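# Towel into the pedal bin, lid closed

## Task

Get the towel inside the pedal bin and leave the bin so its lid falls shut; this has to hold once the robot lets go.

## Robot and tools

Robot: two arms, left_arm and right_arm, each a six-joint arm ending in a parallel two-finger gripper. left_arm sits on the +y side. Its URDF root is at (-0.011, +0.257, 0) m with quat_wxyz (+1.000, 0, 0, +0.015); right_arm's is at (+0.006, -0.242, 0) m with quat_wxyz (+1.000, 0, 0, -0.014). A two-camera stand is fixed to the floor behind them.

Frames: the scene frame has its origin at table-top height, halfway between the nominal arm bases, +z up, +x out over the table. Arm names do not match image left/right. Each arm reports its hand pose, velocities and targets in its own base frame. Fixed cameras and the table use the scene frame. Offsets you send are along the current Hand target's own axes: the fingers point along gripper +z and open and close along its y.

Command row: always 14 numbers, each in [-1, 1], even when one arm idles: dx, dy, dz, rx, ry, rz, opening for left_arm, then the same seven for right_arm. Scale: 1.0 = 0.6 m of travel or 180 degrees of turn. rx, ry, rz form a single rotation vector. The six pose numbers are an offset, not a pose: they count from the arm's Hand target as it was when the action or move began. Rows inside one action or one move list do not stack; a second call with the same offset moves further. All zeros re-requests the current Hand target. Opening is absolute: +1 fully open (about 87 mm between pads), +0.5 about 69 mm, 0 about 43 mm, -0.5 about 18 mm, -1 shut. Sending 0 for opening closes halfway, so repeat the present opening to leave a gripper alone.

execute_actions(actions, cameras): actions is a list of actions; each action is a list of up to 15 rows, one per 1/30 s step, and an action lasts 0.5 s (a short list repeats its final row). An empty actions list returns state plus all camera images. cameras takes names, ["all"] or []; a bad name voids the call.

move(target, speed, blend, opening_speed, blocking, cameras): target is one 14-number row or a list of up to 15 rows, every row an offset from the same starting Hand targets. The gripper travels straight toward it, turning the short way. speed is m/s per arm path, 0.002 to 2.9, default 0.25 (rotation up to twice that in rad/s); one value or one per target. blend in metres rounds corners of a list; 0 stops at each. opening_speed (0.2 or more, per second on the -1..+1 scale) ramps the fingers. A move is capped at 10 s. blocking=false returns after about 0.5 s while it continues. The result adds a move: line such as done, off_target, moving, held or fault, plus limits=paced (pose clipped) or limits=held (steps withheld). done means within 10 mm and 2 degrees; it says nothing about contact. Moves do not avoid obstacles or the other arm.

wait(seconds 0 to 10): lets time pass holding commands. stop(): brakes a running move. zoom_image(camera, region [x0, y0, x1, y1] in pixels, at most 504 each side): enlarges part of the latest image of cam_high, cam_low, cam_left_wrist or cam_right_wrist (all 896x504). read_manual(section="licences"): licence text only. finished_scene(scene, 1 to 3): ends the current scene irreversibly; after ending scene 1, make no further call in that reply.

Results: end_effector_position (m, point between finger pads) and end_effector_quat_wxyz per arm in its base frame; Hand target, the last commanded pose after clipping, from which the next offset counts; Tool commands; grip_measured on the opening scale; Joint positions (gripper last, 0 shut to 1 open); Joint velocities (may be omitted when near zero); joint torques, where numbers 1 to 3 wrap at ±28 N m; step readings of position in action calls. Reported positions can be off by a few centimetres, more at long reach.

Behaviour to expect: orientation commands are clipped to 40 degrees from the measured one per step. Friction and gravity can leave a gripper low, short or tilted; check after each move and send the missing distance or rotation. Small moves may go nowhere or sideways. While the operator thinks, the scene keeps running; the robot holds its last command and a running move continues.

Gripping: to hold something, command about 0.04 below the grip_measured reading at first contact; less presses more lightly. Pads give roughly 20 N each; fast closing squeezes harder.

Avoid: letting the towel leave the table or releasing it while it moves; hitting the bin, table or stand hard; fast contact or targets far past a contact; the two grippers, housings or wrist cameras touching each other or one gripper closing on the other's fingers; paths close to an arm's own base (go around); leaving an arm pushing against something, which keeps it pressing and heats motors. A MOTOR HOT line appears at 75 °C; at 90 °C the arm folds and idles; at 100 °C it collapses. To relieve a push, command the target back beyond the gripper.

Each tool is called after "Emit:" by a JSON object that holds its "fn" and its "kwargs", one argument or row to a line.

## Session

Emit:
{"fn": "execute_actions", "kwargs": {
  "actions": []
}}

Scene clock: 0.00 s.
left_arm: end_effector_position=(+0.3753, -0.0091, +0.0525) grip_measured=+0.976 end_effector_quat_wxyz=(+0.576, -0.010, +0.817, +0.021) | right_arm: end_effector_position=(+0.3918, -0.0403, +0.0599) grip_measured=+1.000 end_effector_quat_wxyz=(+0.615, +0.100, +0.780, -0.054)
Joint positions: left_arm=[-0.077 1.508 0.343 0.821 -0.118 -0.018 0.988] | right_arm=[-0.034 1.626 0.348 1.034 0.175 0.083 1]
Joint velocities: within noise
Joint torques (N m): no reading
Heat: left arm: 38 °C; right arm: 35 °C.
Hand target: left_arm +0.3755, -0.0091, +0.0526; +0.575, -0.010, +0.818, +0.021 | right_arm +0.3958, -0.0405, +0.0685; +0.625, +0.100, +0.772, -0.053
Tool commands: left_gripper/opening=+1.0 right_gripper/opening=+1.0

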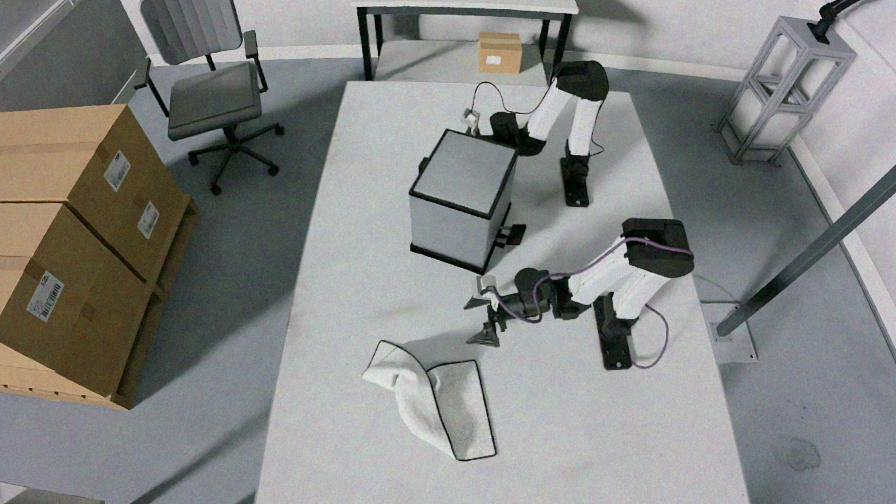

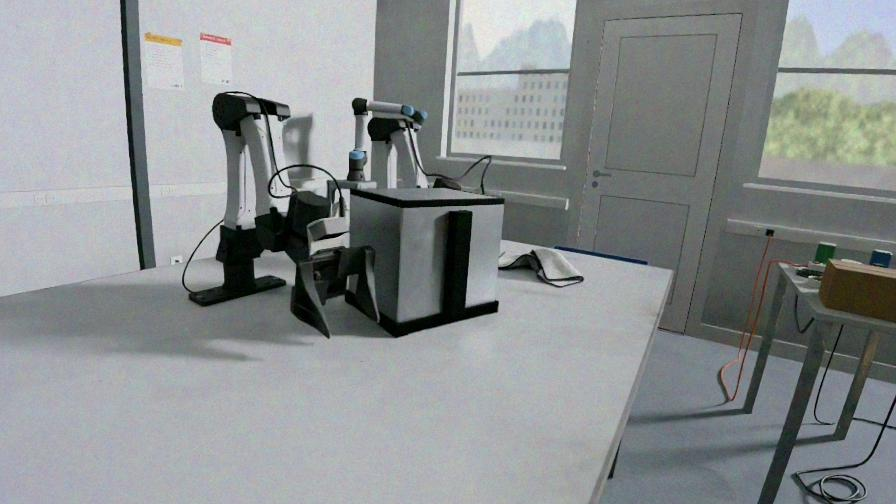

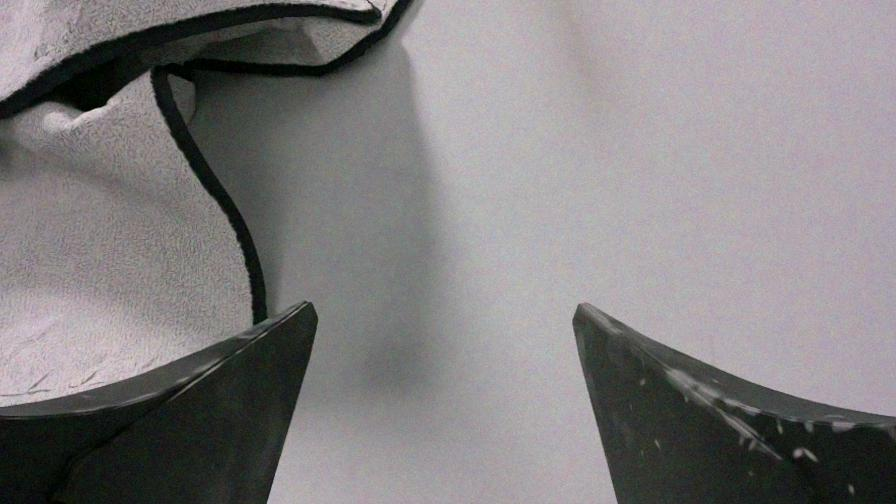

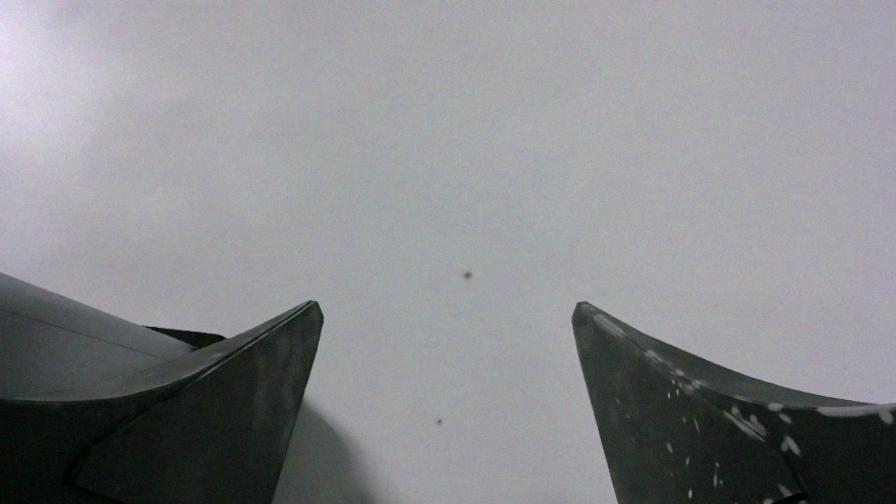

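Emit:
{"fn": "zoom_image", "kwargs": {
  "camera": "cam_high",
  "region": [390, 110, 550, 290]
}}

Emit:
{"fn": "zoom_image", "kwargs": {
  "camera": "cam_high",
  "region": [340, 270, 560, 480]
}}

Scaled by 2.800 from the camera's 896x504 image, which has a finer 1280x720 frame.

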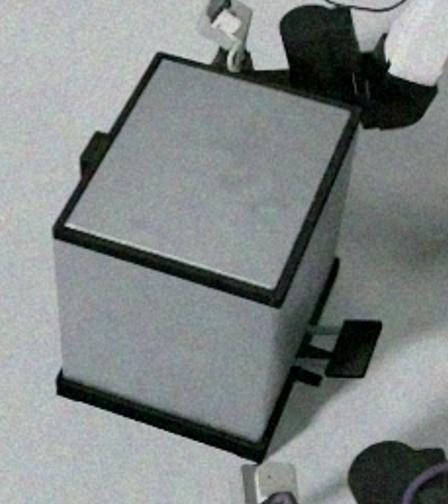

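Scaled by 2.291 from the camera's 896x504 image, which has a finer 1280x720 frame.

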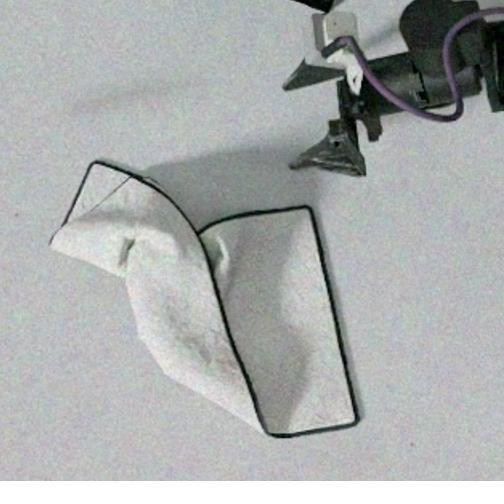

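Emit:
{"fn": "move", "kwargs": {
  "target": [
    [-0.165,0.313,0.102,0.223,0.342,0.305,1,-0.394,0.002,-0.32,-0.059,0.126,-0.041,-1],
    [-0.165,0.313,0.102,0.223,0.342,0.305,1,-0.328,0.358,-0.547,-0.189,0.126,-0.097,-1]
  ],
  "speed": 0.35,
  "blend": [0.03,0],
  "cameras": ["all"]
}}

Scene clock: 65.57 s.
left_arm: end_effector_position=(+0.4594, +0.1799, +0.1376) grip_measured=+0.976 end_effector_quat_wxyz=(+0.063, +0.517, +0.851, +0.067) | right_arm: end_effector_position=(+0.1686, +0.2192, +0.3310) grip_measured=-0.964 end_effector_quat_wxyz=(+0.443, -0.201, +0.869, +0.094)
Joint positions: left_arm=[0.291 2.45 2.629 -1.566 0.003 1.382 0.988] | right_arm=[1.222 1.237 1.676 -1.24 0.609 0.515 0.018]
Joint torques (N m): left_arm=[-0.34 -11.34 7.43 0.48 -0.05 0.03] | right_arm=[0.12 -3.3 7.86 1.25 0.43 0.01]
Heat: left arm: 40 °C; right arm: 39 °C.
Hand target: left_arm +0.4590, +0.1804, +0.1294; +0.001, +0.515, +0.857, +0.000 | right_arm +0.1685, +0.2191, +0.3397; +0.451, -0.193, +0.865, +0.101
Off the commanded pose: left_arm 0.008 m, 10 deg | right_arm 0.009 m, 2 deg.
joint sent to its limit (left arm) — joint 4 (wrist pitch), lower limit. The joint targets are off in orientation, not in position.
move: off_target (left_arm)

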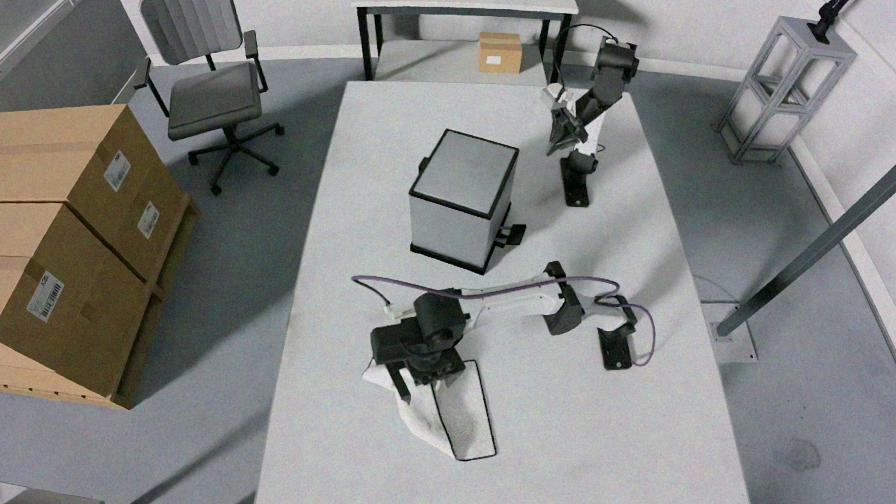

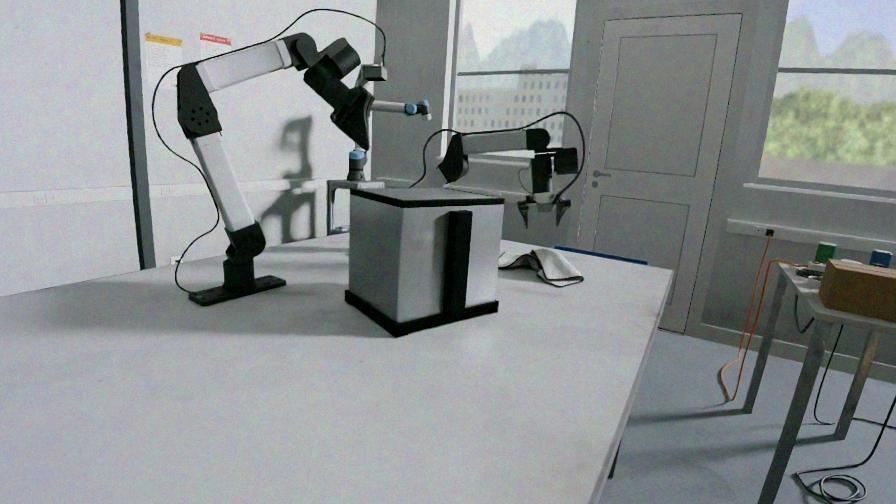

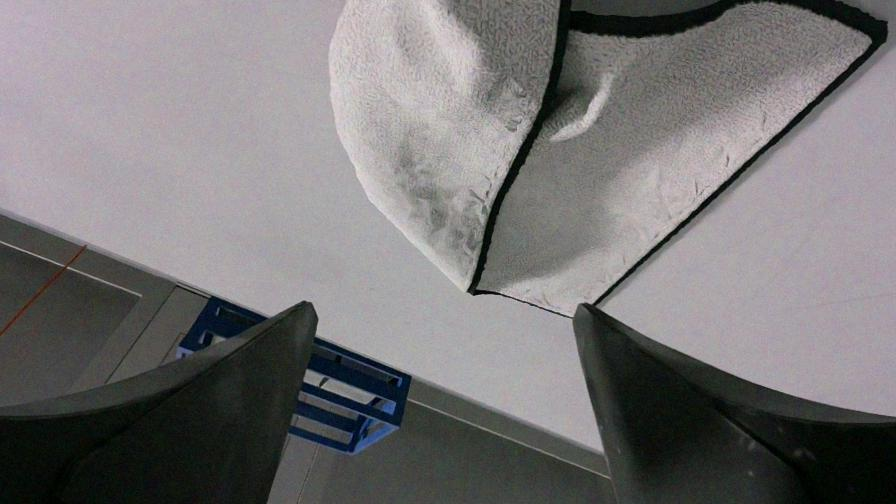

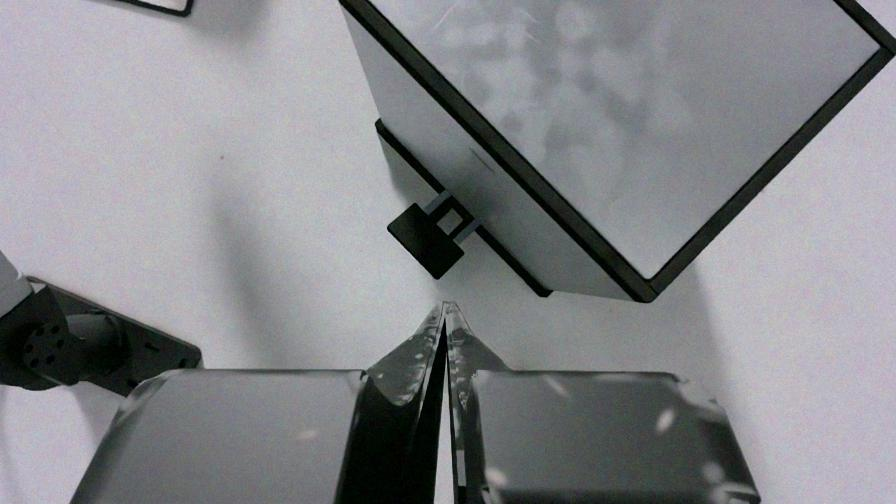

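Emit:
{"fn": "move", "kwargs": {
  "target": [0.015,0.008,0.205,0,0,0,1,0.309,0.014,0.256,0,0,0,-1],
  "speed": 0.15,
  "cameras": ["all"]
}}

Scene clock: 82.73 s.
left_arm: end_effector_position=(+0.4604, +0.1881, +0.0260) grip_measured=+0.976 end_effector_quat_wxyz=(+0.010, +0.514, +0.857, +0.012) | right_arm: end_effector_position=(+0.1809, +0.2332, +0.0999) grip_measured=-0.964 end_effector_quat_wxyz=(+0.450, -0.193, +0.866, +0.098)
Joint positions: left_arm=[0.305 2.587 2.439 -1.392 -0.001 1.386 0.988] | right_arm=[1.195 1.096 0.608 -0.284 0.6 0.497 0.018]
Joint torques (N m): left_arm=[0.62 -11.14 6.22 0.47 0.12 0.04] | right_arm=[-0.92 -2.73 6.72 1.48 0.2 -0.12]
Heat: left arm: 44 °C; right arm: 40 °C.
Hand target: left_arm +0.4593, +0.1905, +0.0064; +0.001, +0.515, +0.857, +0.000 | right_arm +0.1826, +0.2353, +0.0996; +0.451, -0.193, +0.866, +0.101
Off the commanded pose: left_arm 0.020 m, 2 deg | right_arm 0.003 m, 0 deg.
move: off_target (left_arm)

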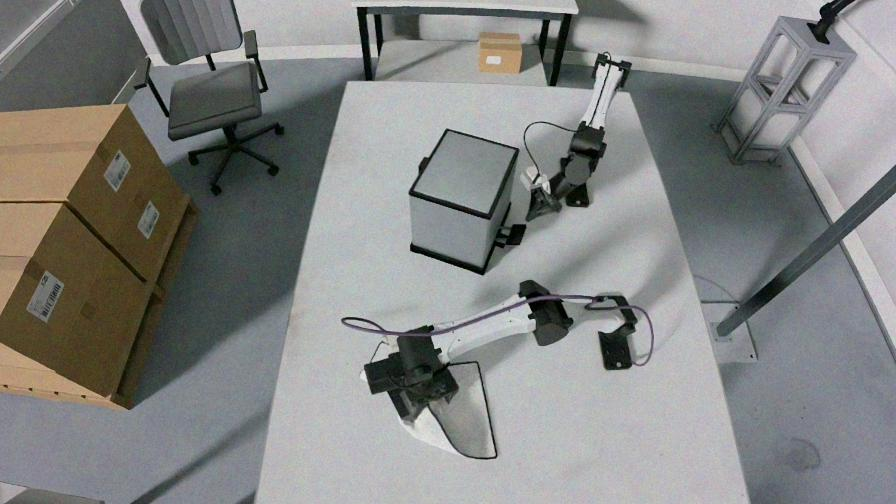

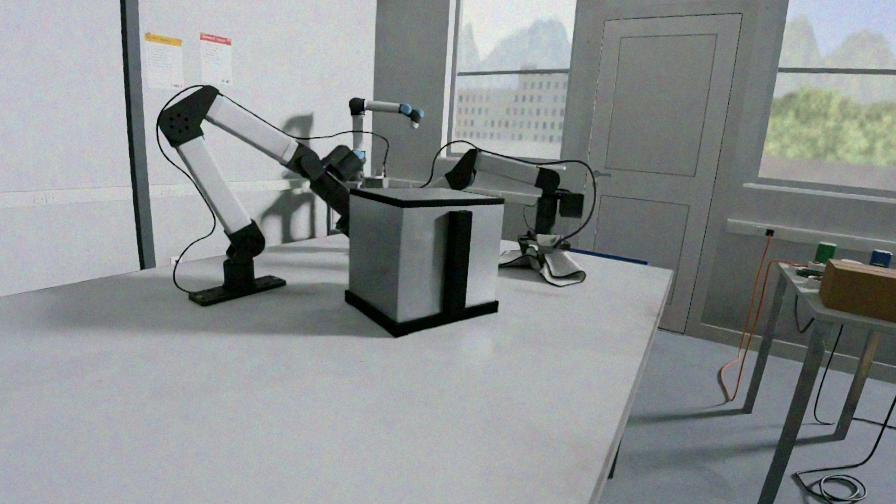

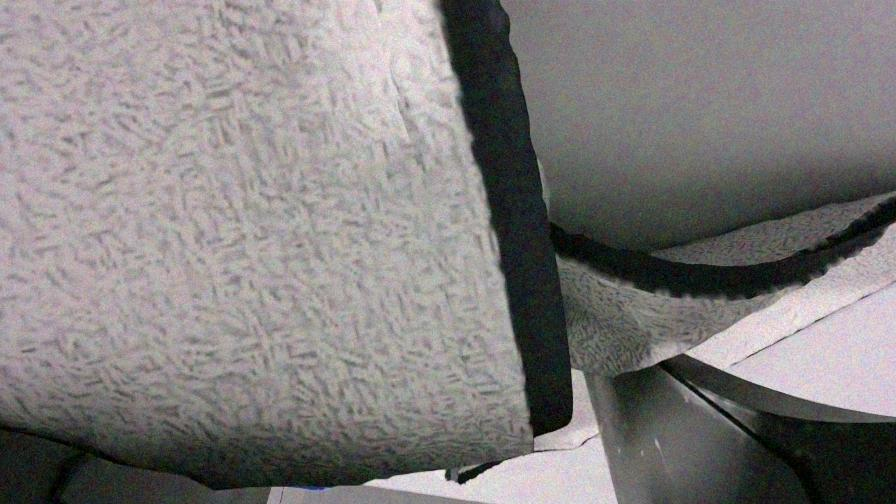

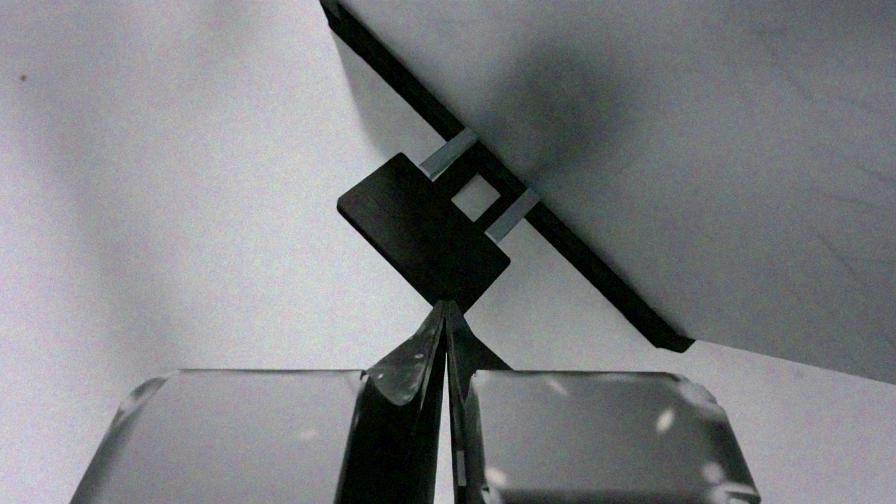

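Emit:
{"fn": "move", "kwargs": {
  "target": [
    [0,0,0,0,0,0,-1,0,0,0,0,0,0,-1],
    [0,0,-0.3,0,0,0,-1,0.072,-0.001,0.086,0,0,0,-1]
  ],
  "speed": 0.15,
  "opening_speed": 1.5,
  "cameras": ["all"]
}}

Scene clock: 91.50 s.
left_arm: end_effector_position=(+0.4623, +0.1906, +0.1668) grip_measured=-0.615 end_effector_quat_wxyz=(+0.083, +0.522, +0.843, +0.102) | right_arm: end_effector_position=(+0.2050, +0.2479, +0.0499) grip_measured=-0.965 end_effector_quat_wxyz=(+0.473, -0.176, +0.857, +0.110)
Joint positions: left_arm=[0.306 2.419 2.679 -1.567 -0.008 1.417 0.193] | right_arm=[1.136 1.297 0.455 0.156 0.582 0.449 0.018]
Joint torques (N m): left_arm=[-0.25 -16.72 7.16 0.62 -0.05 0.04] | right_arm=[-0.83 -2.86 4.72 1.21 -0.11 -0.1]
Heat: left arm: 46 °C; right arm: 40 °C.
Hand target: left_arm +0.4590, +0.1907, +0.1864; +0.001, +0.515, +0.857, +0.000 | right_arm +0.1987, +0.2424, +0.0347; +0.451, -0.193, +0.866, +0.101
Off the commanded pose: left_arm 0.020 m, 15 deg | right_arm 0.017 m, 3 deg.
joint sent to its limit (left arm) — joint 4 (wrist pitch), lower limit. The joint targets are off in orientation, not in position.
move: off_target (left_arm, right_arm)

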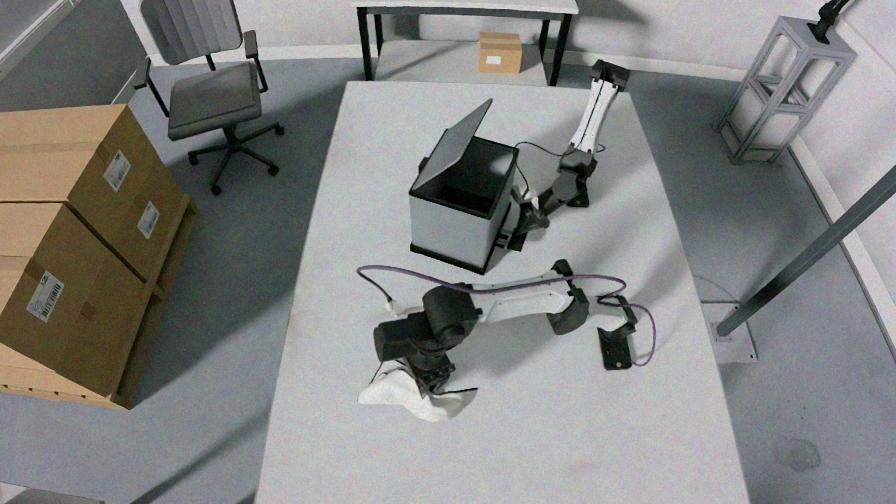

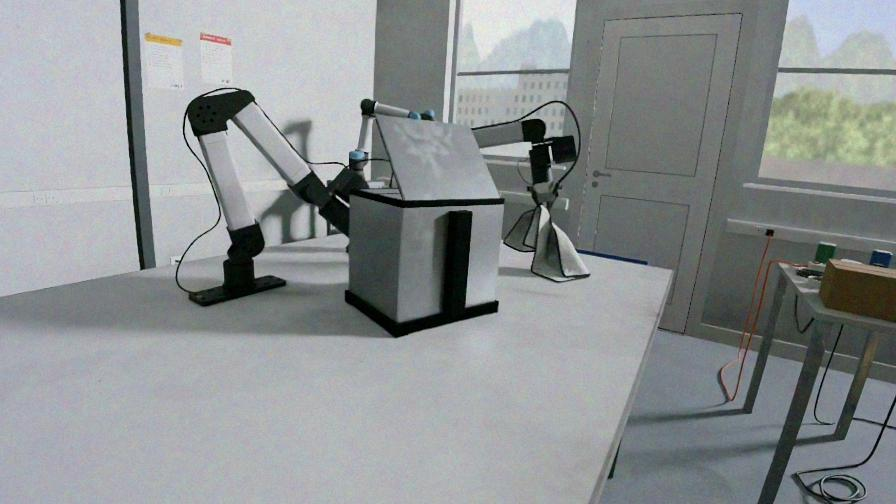

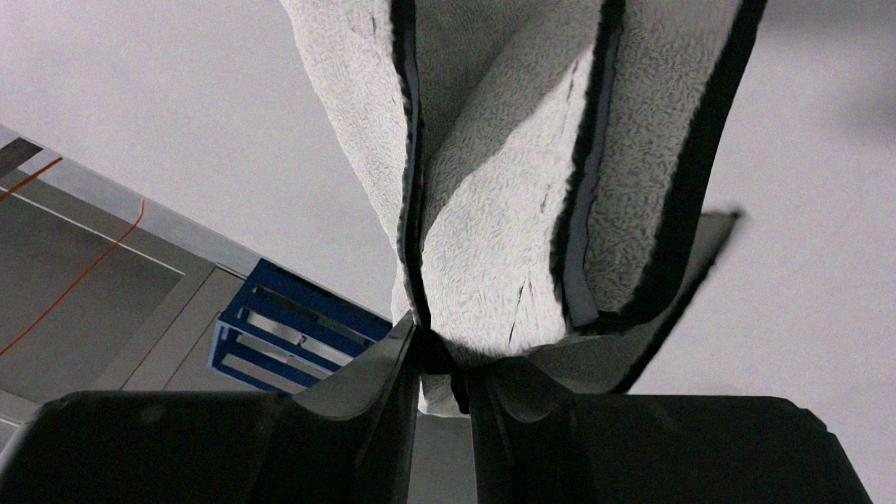

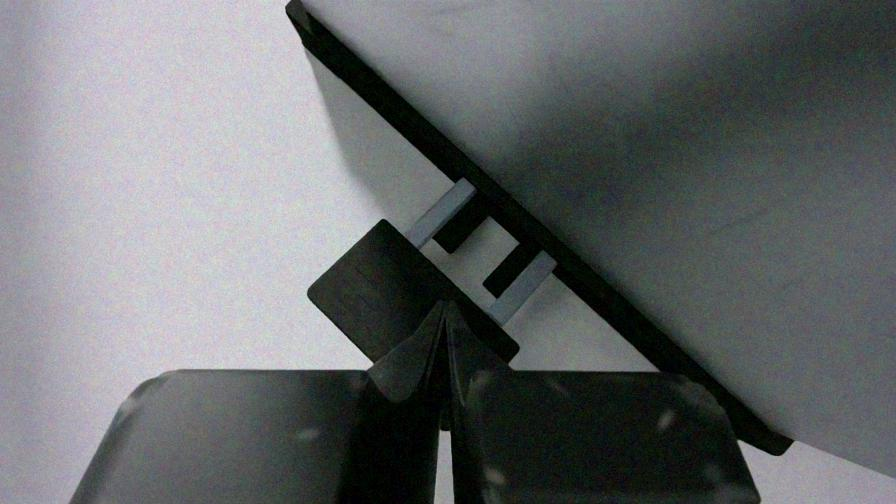

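Emit:
{"fn": "move", "kwargs": {
  "target": [
    [-0.013,-0.118,-0.357,-0.295,-0.339,-0.384,-1,0.05,0.007,0.032,0,0,0,-1],
    [-0.403,-0.272,-0.423,-0.18,-0.376,-0.232,-1,0.05,0.007,0.032,0,0,0,-1],
    [-0.669,-0.568,-0.423,-0.062,-0.413,-0.080,-1,0.05,0.007,0.032,0,0,0,-1]
  ],
  "speed": [0.5,0.25,0.25],
  "blend": [0.04,0.04,0],
  "cameras": ["all"]
}}

Scene clock: 114.17 s.
left_arm: end_effector_position=(+0.3432, -0.3189, +0.4350) grip_measured=-0.615 end_effector_quat_wxyz=(+0.557, +0.305, +0.739, -0.226) | right_arm: end_effector_position=(+0.2147, +0.2559, +0.0394) grip_measured=-0.965 end_effector_quat_wxyz=(+0.507, -0.150, +0.840, +0.124)
Joint positions: left_arm=[-0.735 1.697 2.191 -0.776 0.04 0.017 0.193] | right_arm=[1.144 1.401 0.391 0.41 0.633 0.447 0.018]
Joint torques (N m): left_arm=[0.08 -6.42 7.97 2.1 0.12 -0.06] | right_arm=[0.1 -1.06 3 0.72 -0.48 0.08]
Heat: left arm: 53 °C; right arm: 39 °C.
Hand target: left_arm +0.3461, -0.3236, +0.4403; +0.563, +0.305, +0.733, -0.233 | right_arm +0.1956, +0.2455, -0.0009; +0.451, -0.193, +0.865, +0.101
Off the commanded pose: left_arm 0.008 m, 1 deg | right_arm 0.046 m, 9 deg.
move: off_target (right_arm)

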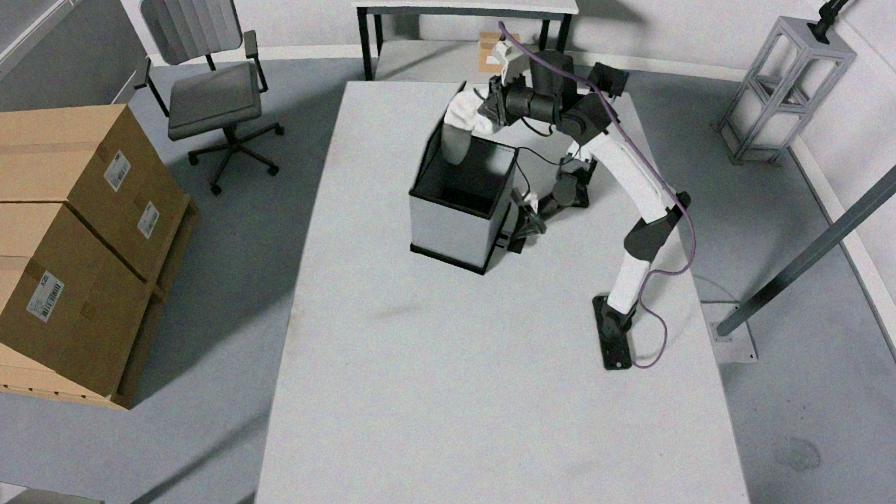

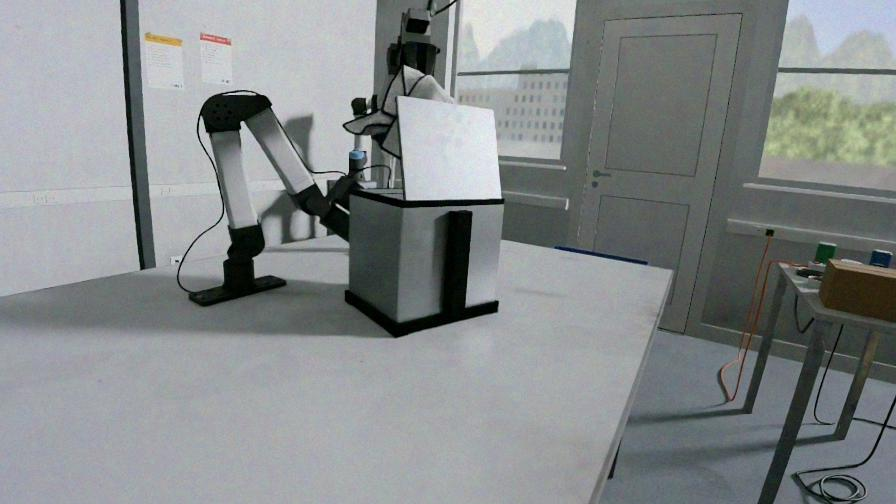

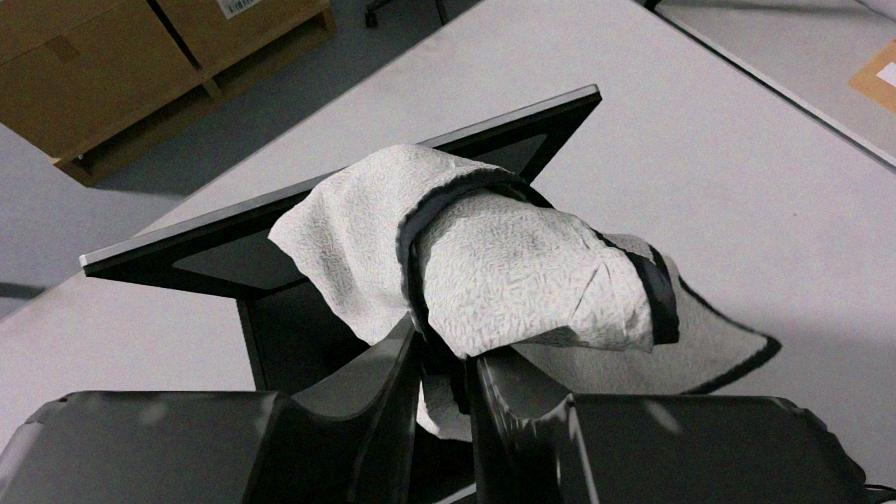

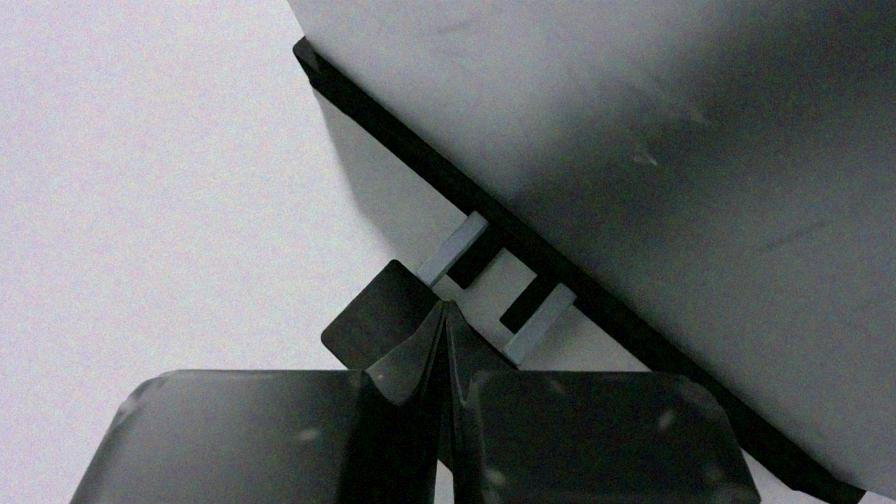

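Emit:
{"fn": "move", "kwargs": {
  "target": [
    [0.009,0.05,-0.034,0,0,0,-1,0,0,0,0,0,0,-1],
    [0.315,0.05,0.048,0,0.167,0,-1,0,0,0,0,0,0,-1]
  ],
  "speed": 0.18,
  "blend": [0.02,0],
  "cameras": ["cam_high","cam_low","cam_left_wrist"]
}}

Scene clock: 127.03 s.
left_arm: end_effector_position=(+0.3542, -0.2880, +0.2622) grip_measured=-0.615 end_effector_quat_wxyz=(+0.368, +0.349, +0.848, -0.156) | right_arm: end_effector_position=(+0.2147, +0.2560, +0.0394) grip_measured=-0.965 end_effector_quat_wxyz=(+0.507, -0.150, +0.840, +0.124)
Joint positions: left_arm=[-0.651 1.751 1.875 -0.877 0.102 0.086 0.193] | right_arm=[1.144 1.401 0.391 0.41 0.633 0.447 0.018]
Joint torques (N m): left_arm=[-0.53 -8.09 6.17 1.5 -0.03 0.04] | right_arm=[0.1 -1.06 3 0.72 -0.48 0.08]
Heat: left arm: 50 °C; right arm: 39 °C.
Hand target: left_arm +0.3527, -0.2872, +0.2505; +0.353, +0.354, +0.853, -0.146 | right_arm +0.1956, +0.2456, -0.0009; +0.451, -0.193, +0.865, +0.101
Off the commanded pose: left_arm 0.012 m, 2 deg | right_arm 0.046 m, 9 deg.
move: off_target (left_arm, right_arm); blend cut to 0.0183 m at target 1
Images, in order (width x height): cam_high 896x504, cam_low 896x504, cam_left_wrist 896x504.

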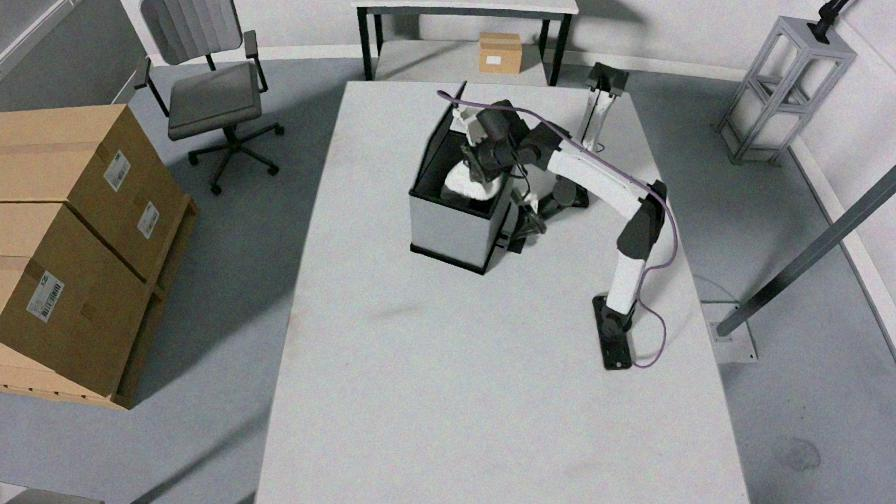

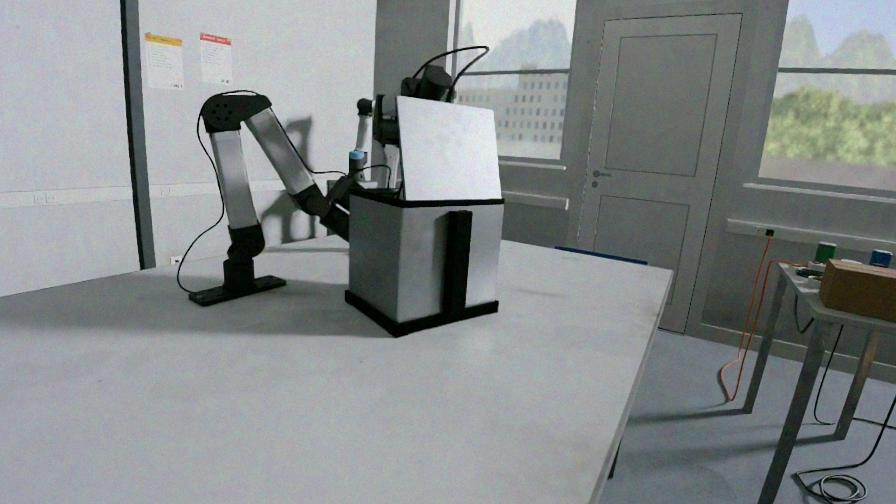

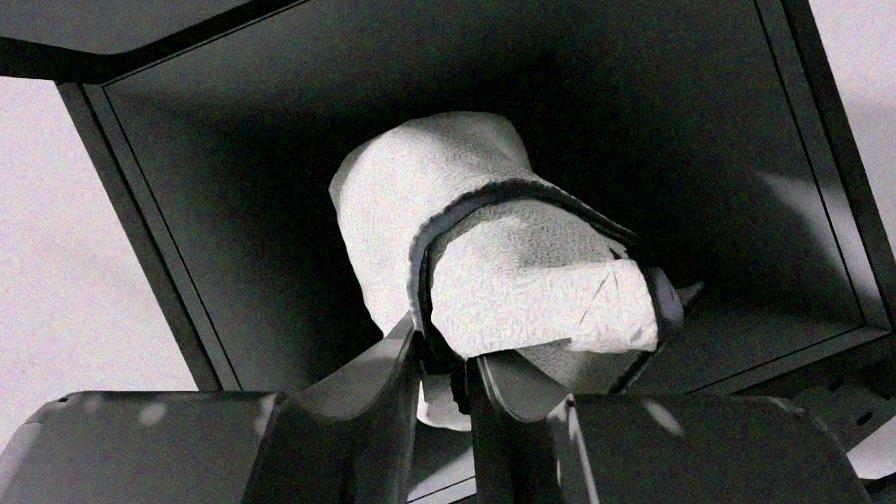

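Emit:
{"fn": "move", "kwargs": {
  "target": [
    [-0.007,0.03,0.1,0,0,0,-1,0,0,0,0,0,0,-1],
    [-0.007,0.03,0.1,0,0,0,0.6,0,0,0,0,0,0,-1],
    [-0.165,0,-0.165,0,0,0,0.6,0,0,0,0,0,0,-1],
    [0.03,0.095,-0.5,0,0,0,0.6,0,0,0,0,0,0,-1]
  ],
  "speed": [0.12,0.12,0.2,0.35],
  "blend": [0,0,0.03,0],
  "opening_speed": 1.5,
  "cameras": ["cam_high","cam_low"]
}}

Scene clock: 139.03 s.
left_arm: end_effector_position=(+0.2366, -0.0885, +0.4550) grip_measured=+0.600 end_effector_quat_wxyz=(+0.496, +0.313, +0.800, -0.128) | right_arm: end_effector_position=(+0.2156, +0.2573, +0.0394) grip_measured=-0.965 end_effector_quat_wxyz=(+0.509, -0.148, +0.839, +0.126)
Joint positions: left_arm=[-0.108 1.426 2.433 -1.563 0.451 0.384 0.8] | right_arm=[1.144 1.41 0.391 0.425 0.635 0.449 0.018]
Joint torques (N m): left_arm=[0.62 -2.3 2.88 1.57 0.33 0.04] | right_arm=[0.08 -1.63 2.96 0.6 -0.51 0.06]
Heat: left arm: 48 °C; right arm: 38 °C.
Hand target: left_arm +0.2342, -0.0882, +0.4502; +0.353, +0.354, +0.853, -0.146 | right_arm +0.1956, +0.2455, -0.0009; +0.451, -0.193, +0.865, +0.101
Off the commanded pose: left_arm 0.005 m, 18 deg | right_arm 0.046 m, 9 deg.
joint sent to its limit (left arm) — joint 4 (wrist pitch), lower limit. The joint targets are off in orientation, not in position.
move: off_target (left_arm, right_arm); target 2's new opening was sent with left_arm's hand 0.015 m and 1 deg from that target
Images, in order (width x height): cam_high 896x504, cam_low 896x504.

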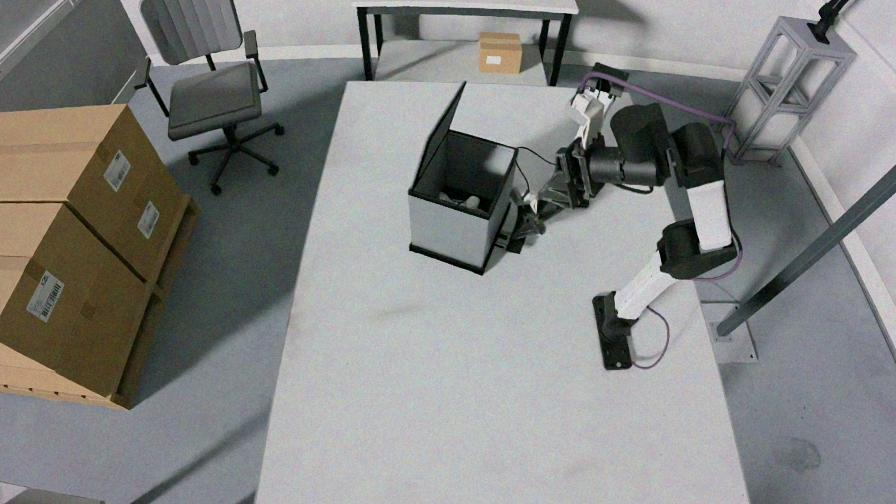

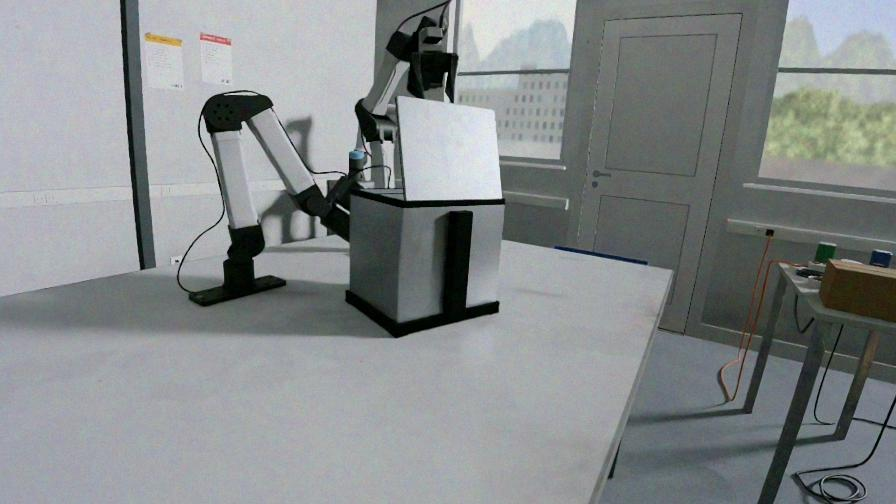

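Emit:
{"fn": "move", "kwargs": {
  "target": [0,0,0,0,0,0,0.6,-0.18,0.02,-0.18,0,0,0,-1],
  "speed": 0.08,
  "cameras": ["cam_high","cam_low"]
}}

Scene clock: 144.60 s.
left_arm: end_effector_position=(+0.2365, -0.0886, +0.4550) grip_measured=+0.600 end_effector_quat_wxyz=(+0.496, +0.313, +0.800, -0.129) | right_arm: end_effector_position=(+0.1657, +0.2400, +0.1356) grip_measured=-0.965 end_effector_quat_wxyz=(+0.441, -0.203, +0.870, +0.088)
Joint positions: left_arm=[-0.108 1.426 2.433 -1.563 0.451 0.384 0.8] | right_arm=[1.273 1.106 0.785 -0.522 0.646 0.562 0.018]
Joint torques (N m): left_arm=[0.58 -2.19 2.95 1.56 0.31 0.02] | right_arm=[0.23 -4.36 9.4 1.21 0.43 0.04]
Heat: left arm: 47 °C; right arm: 39 °C.
Hand target: left_arm +0.2342, -0.0884, +0.4497; +0.485, +0.315, +0.805, -0.133 (not the last commanded pose) | right_arm +0.1665, +0.2449, +0.1495; +0.451, -0.193, +0.865, +0.101
Off the commanded pose: left_arm 0.005 m, 18 deg | right_arm 0.015 m, 2 deg.
joint sent to its limit (left arm) — joint 4 (wrist pitch), lower limit.
move: off_target (left_arm, right_arm)
Images, in order (width x height): cam_high 896x504, cam_low 896x504.

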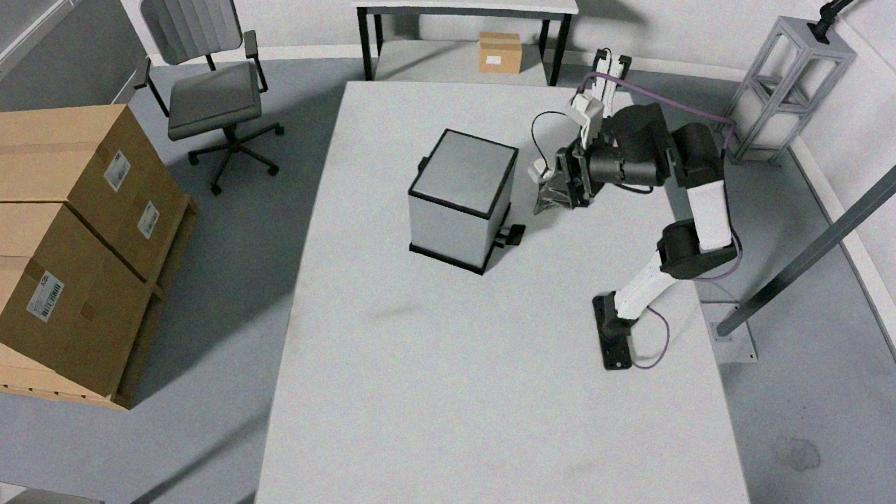

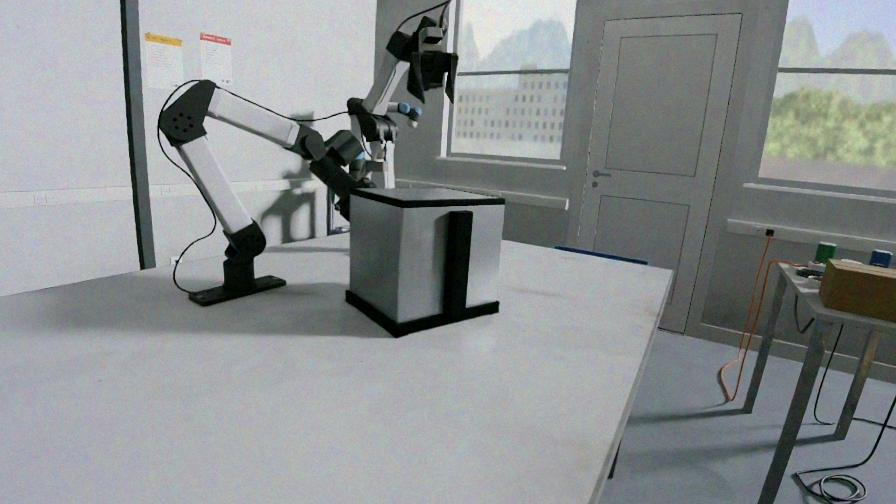

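Emit:
{"fn": "finished_scene", "kwargs": {
  "scene": 2
}}

The scene is finished: the task was done.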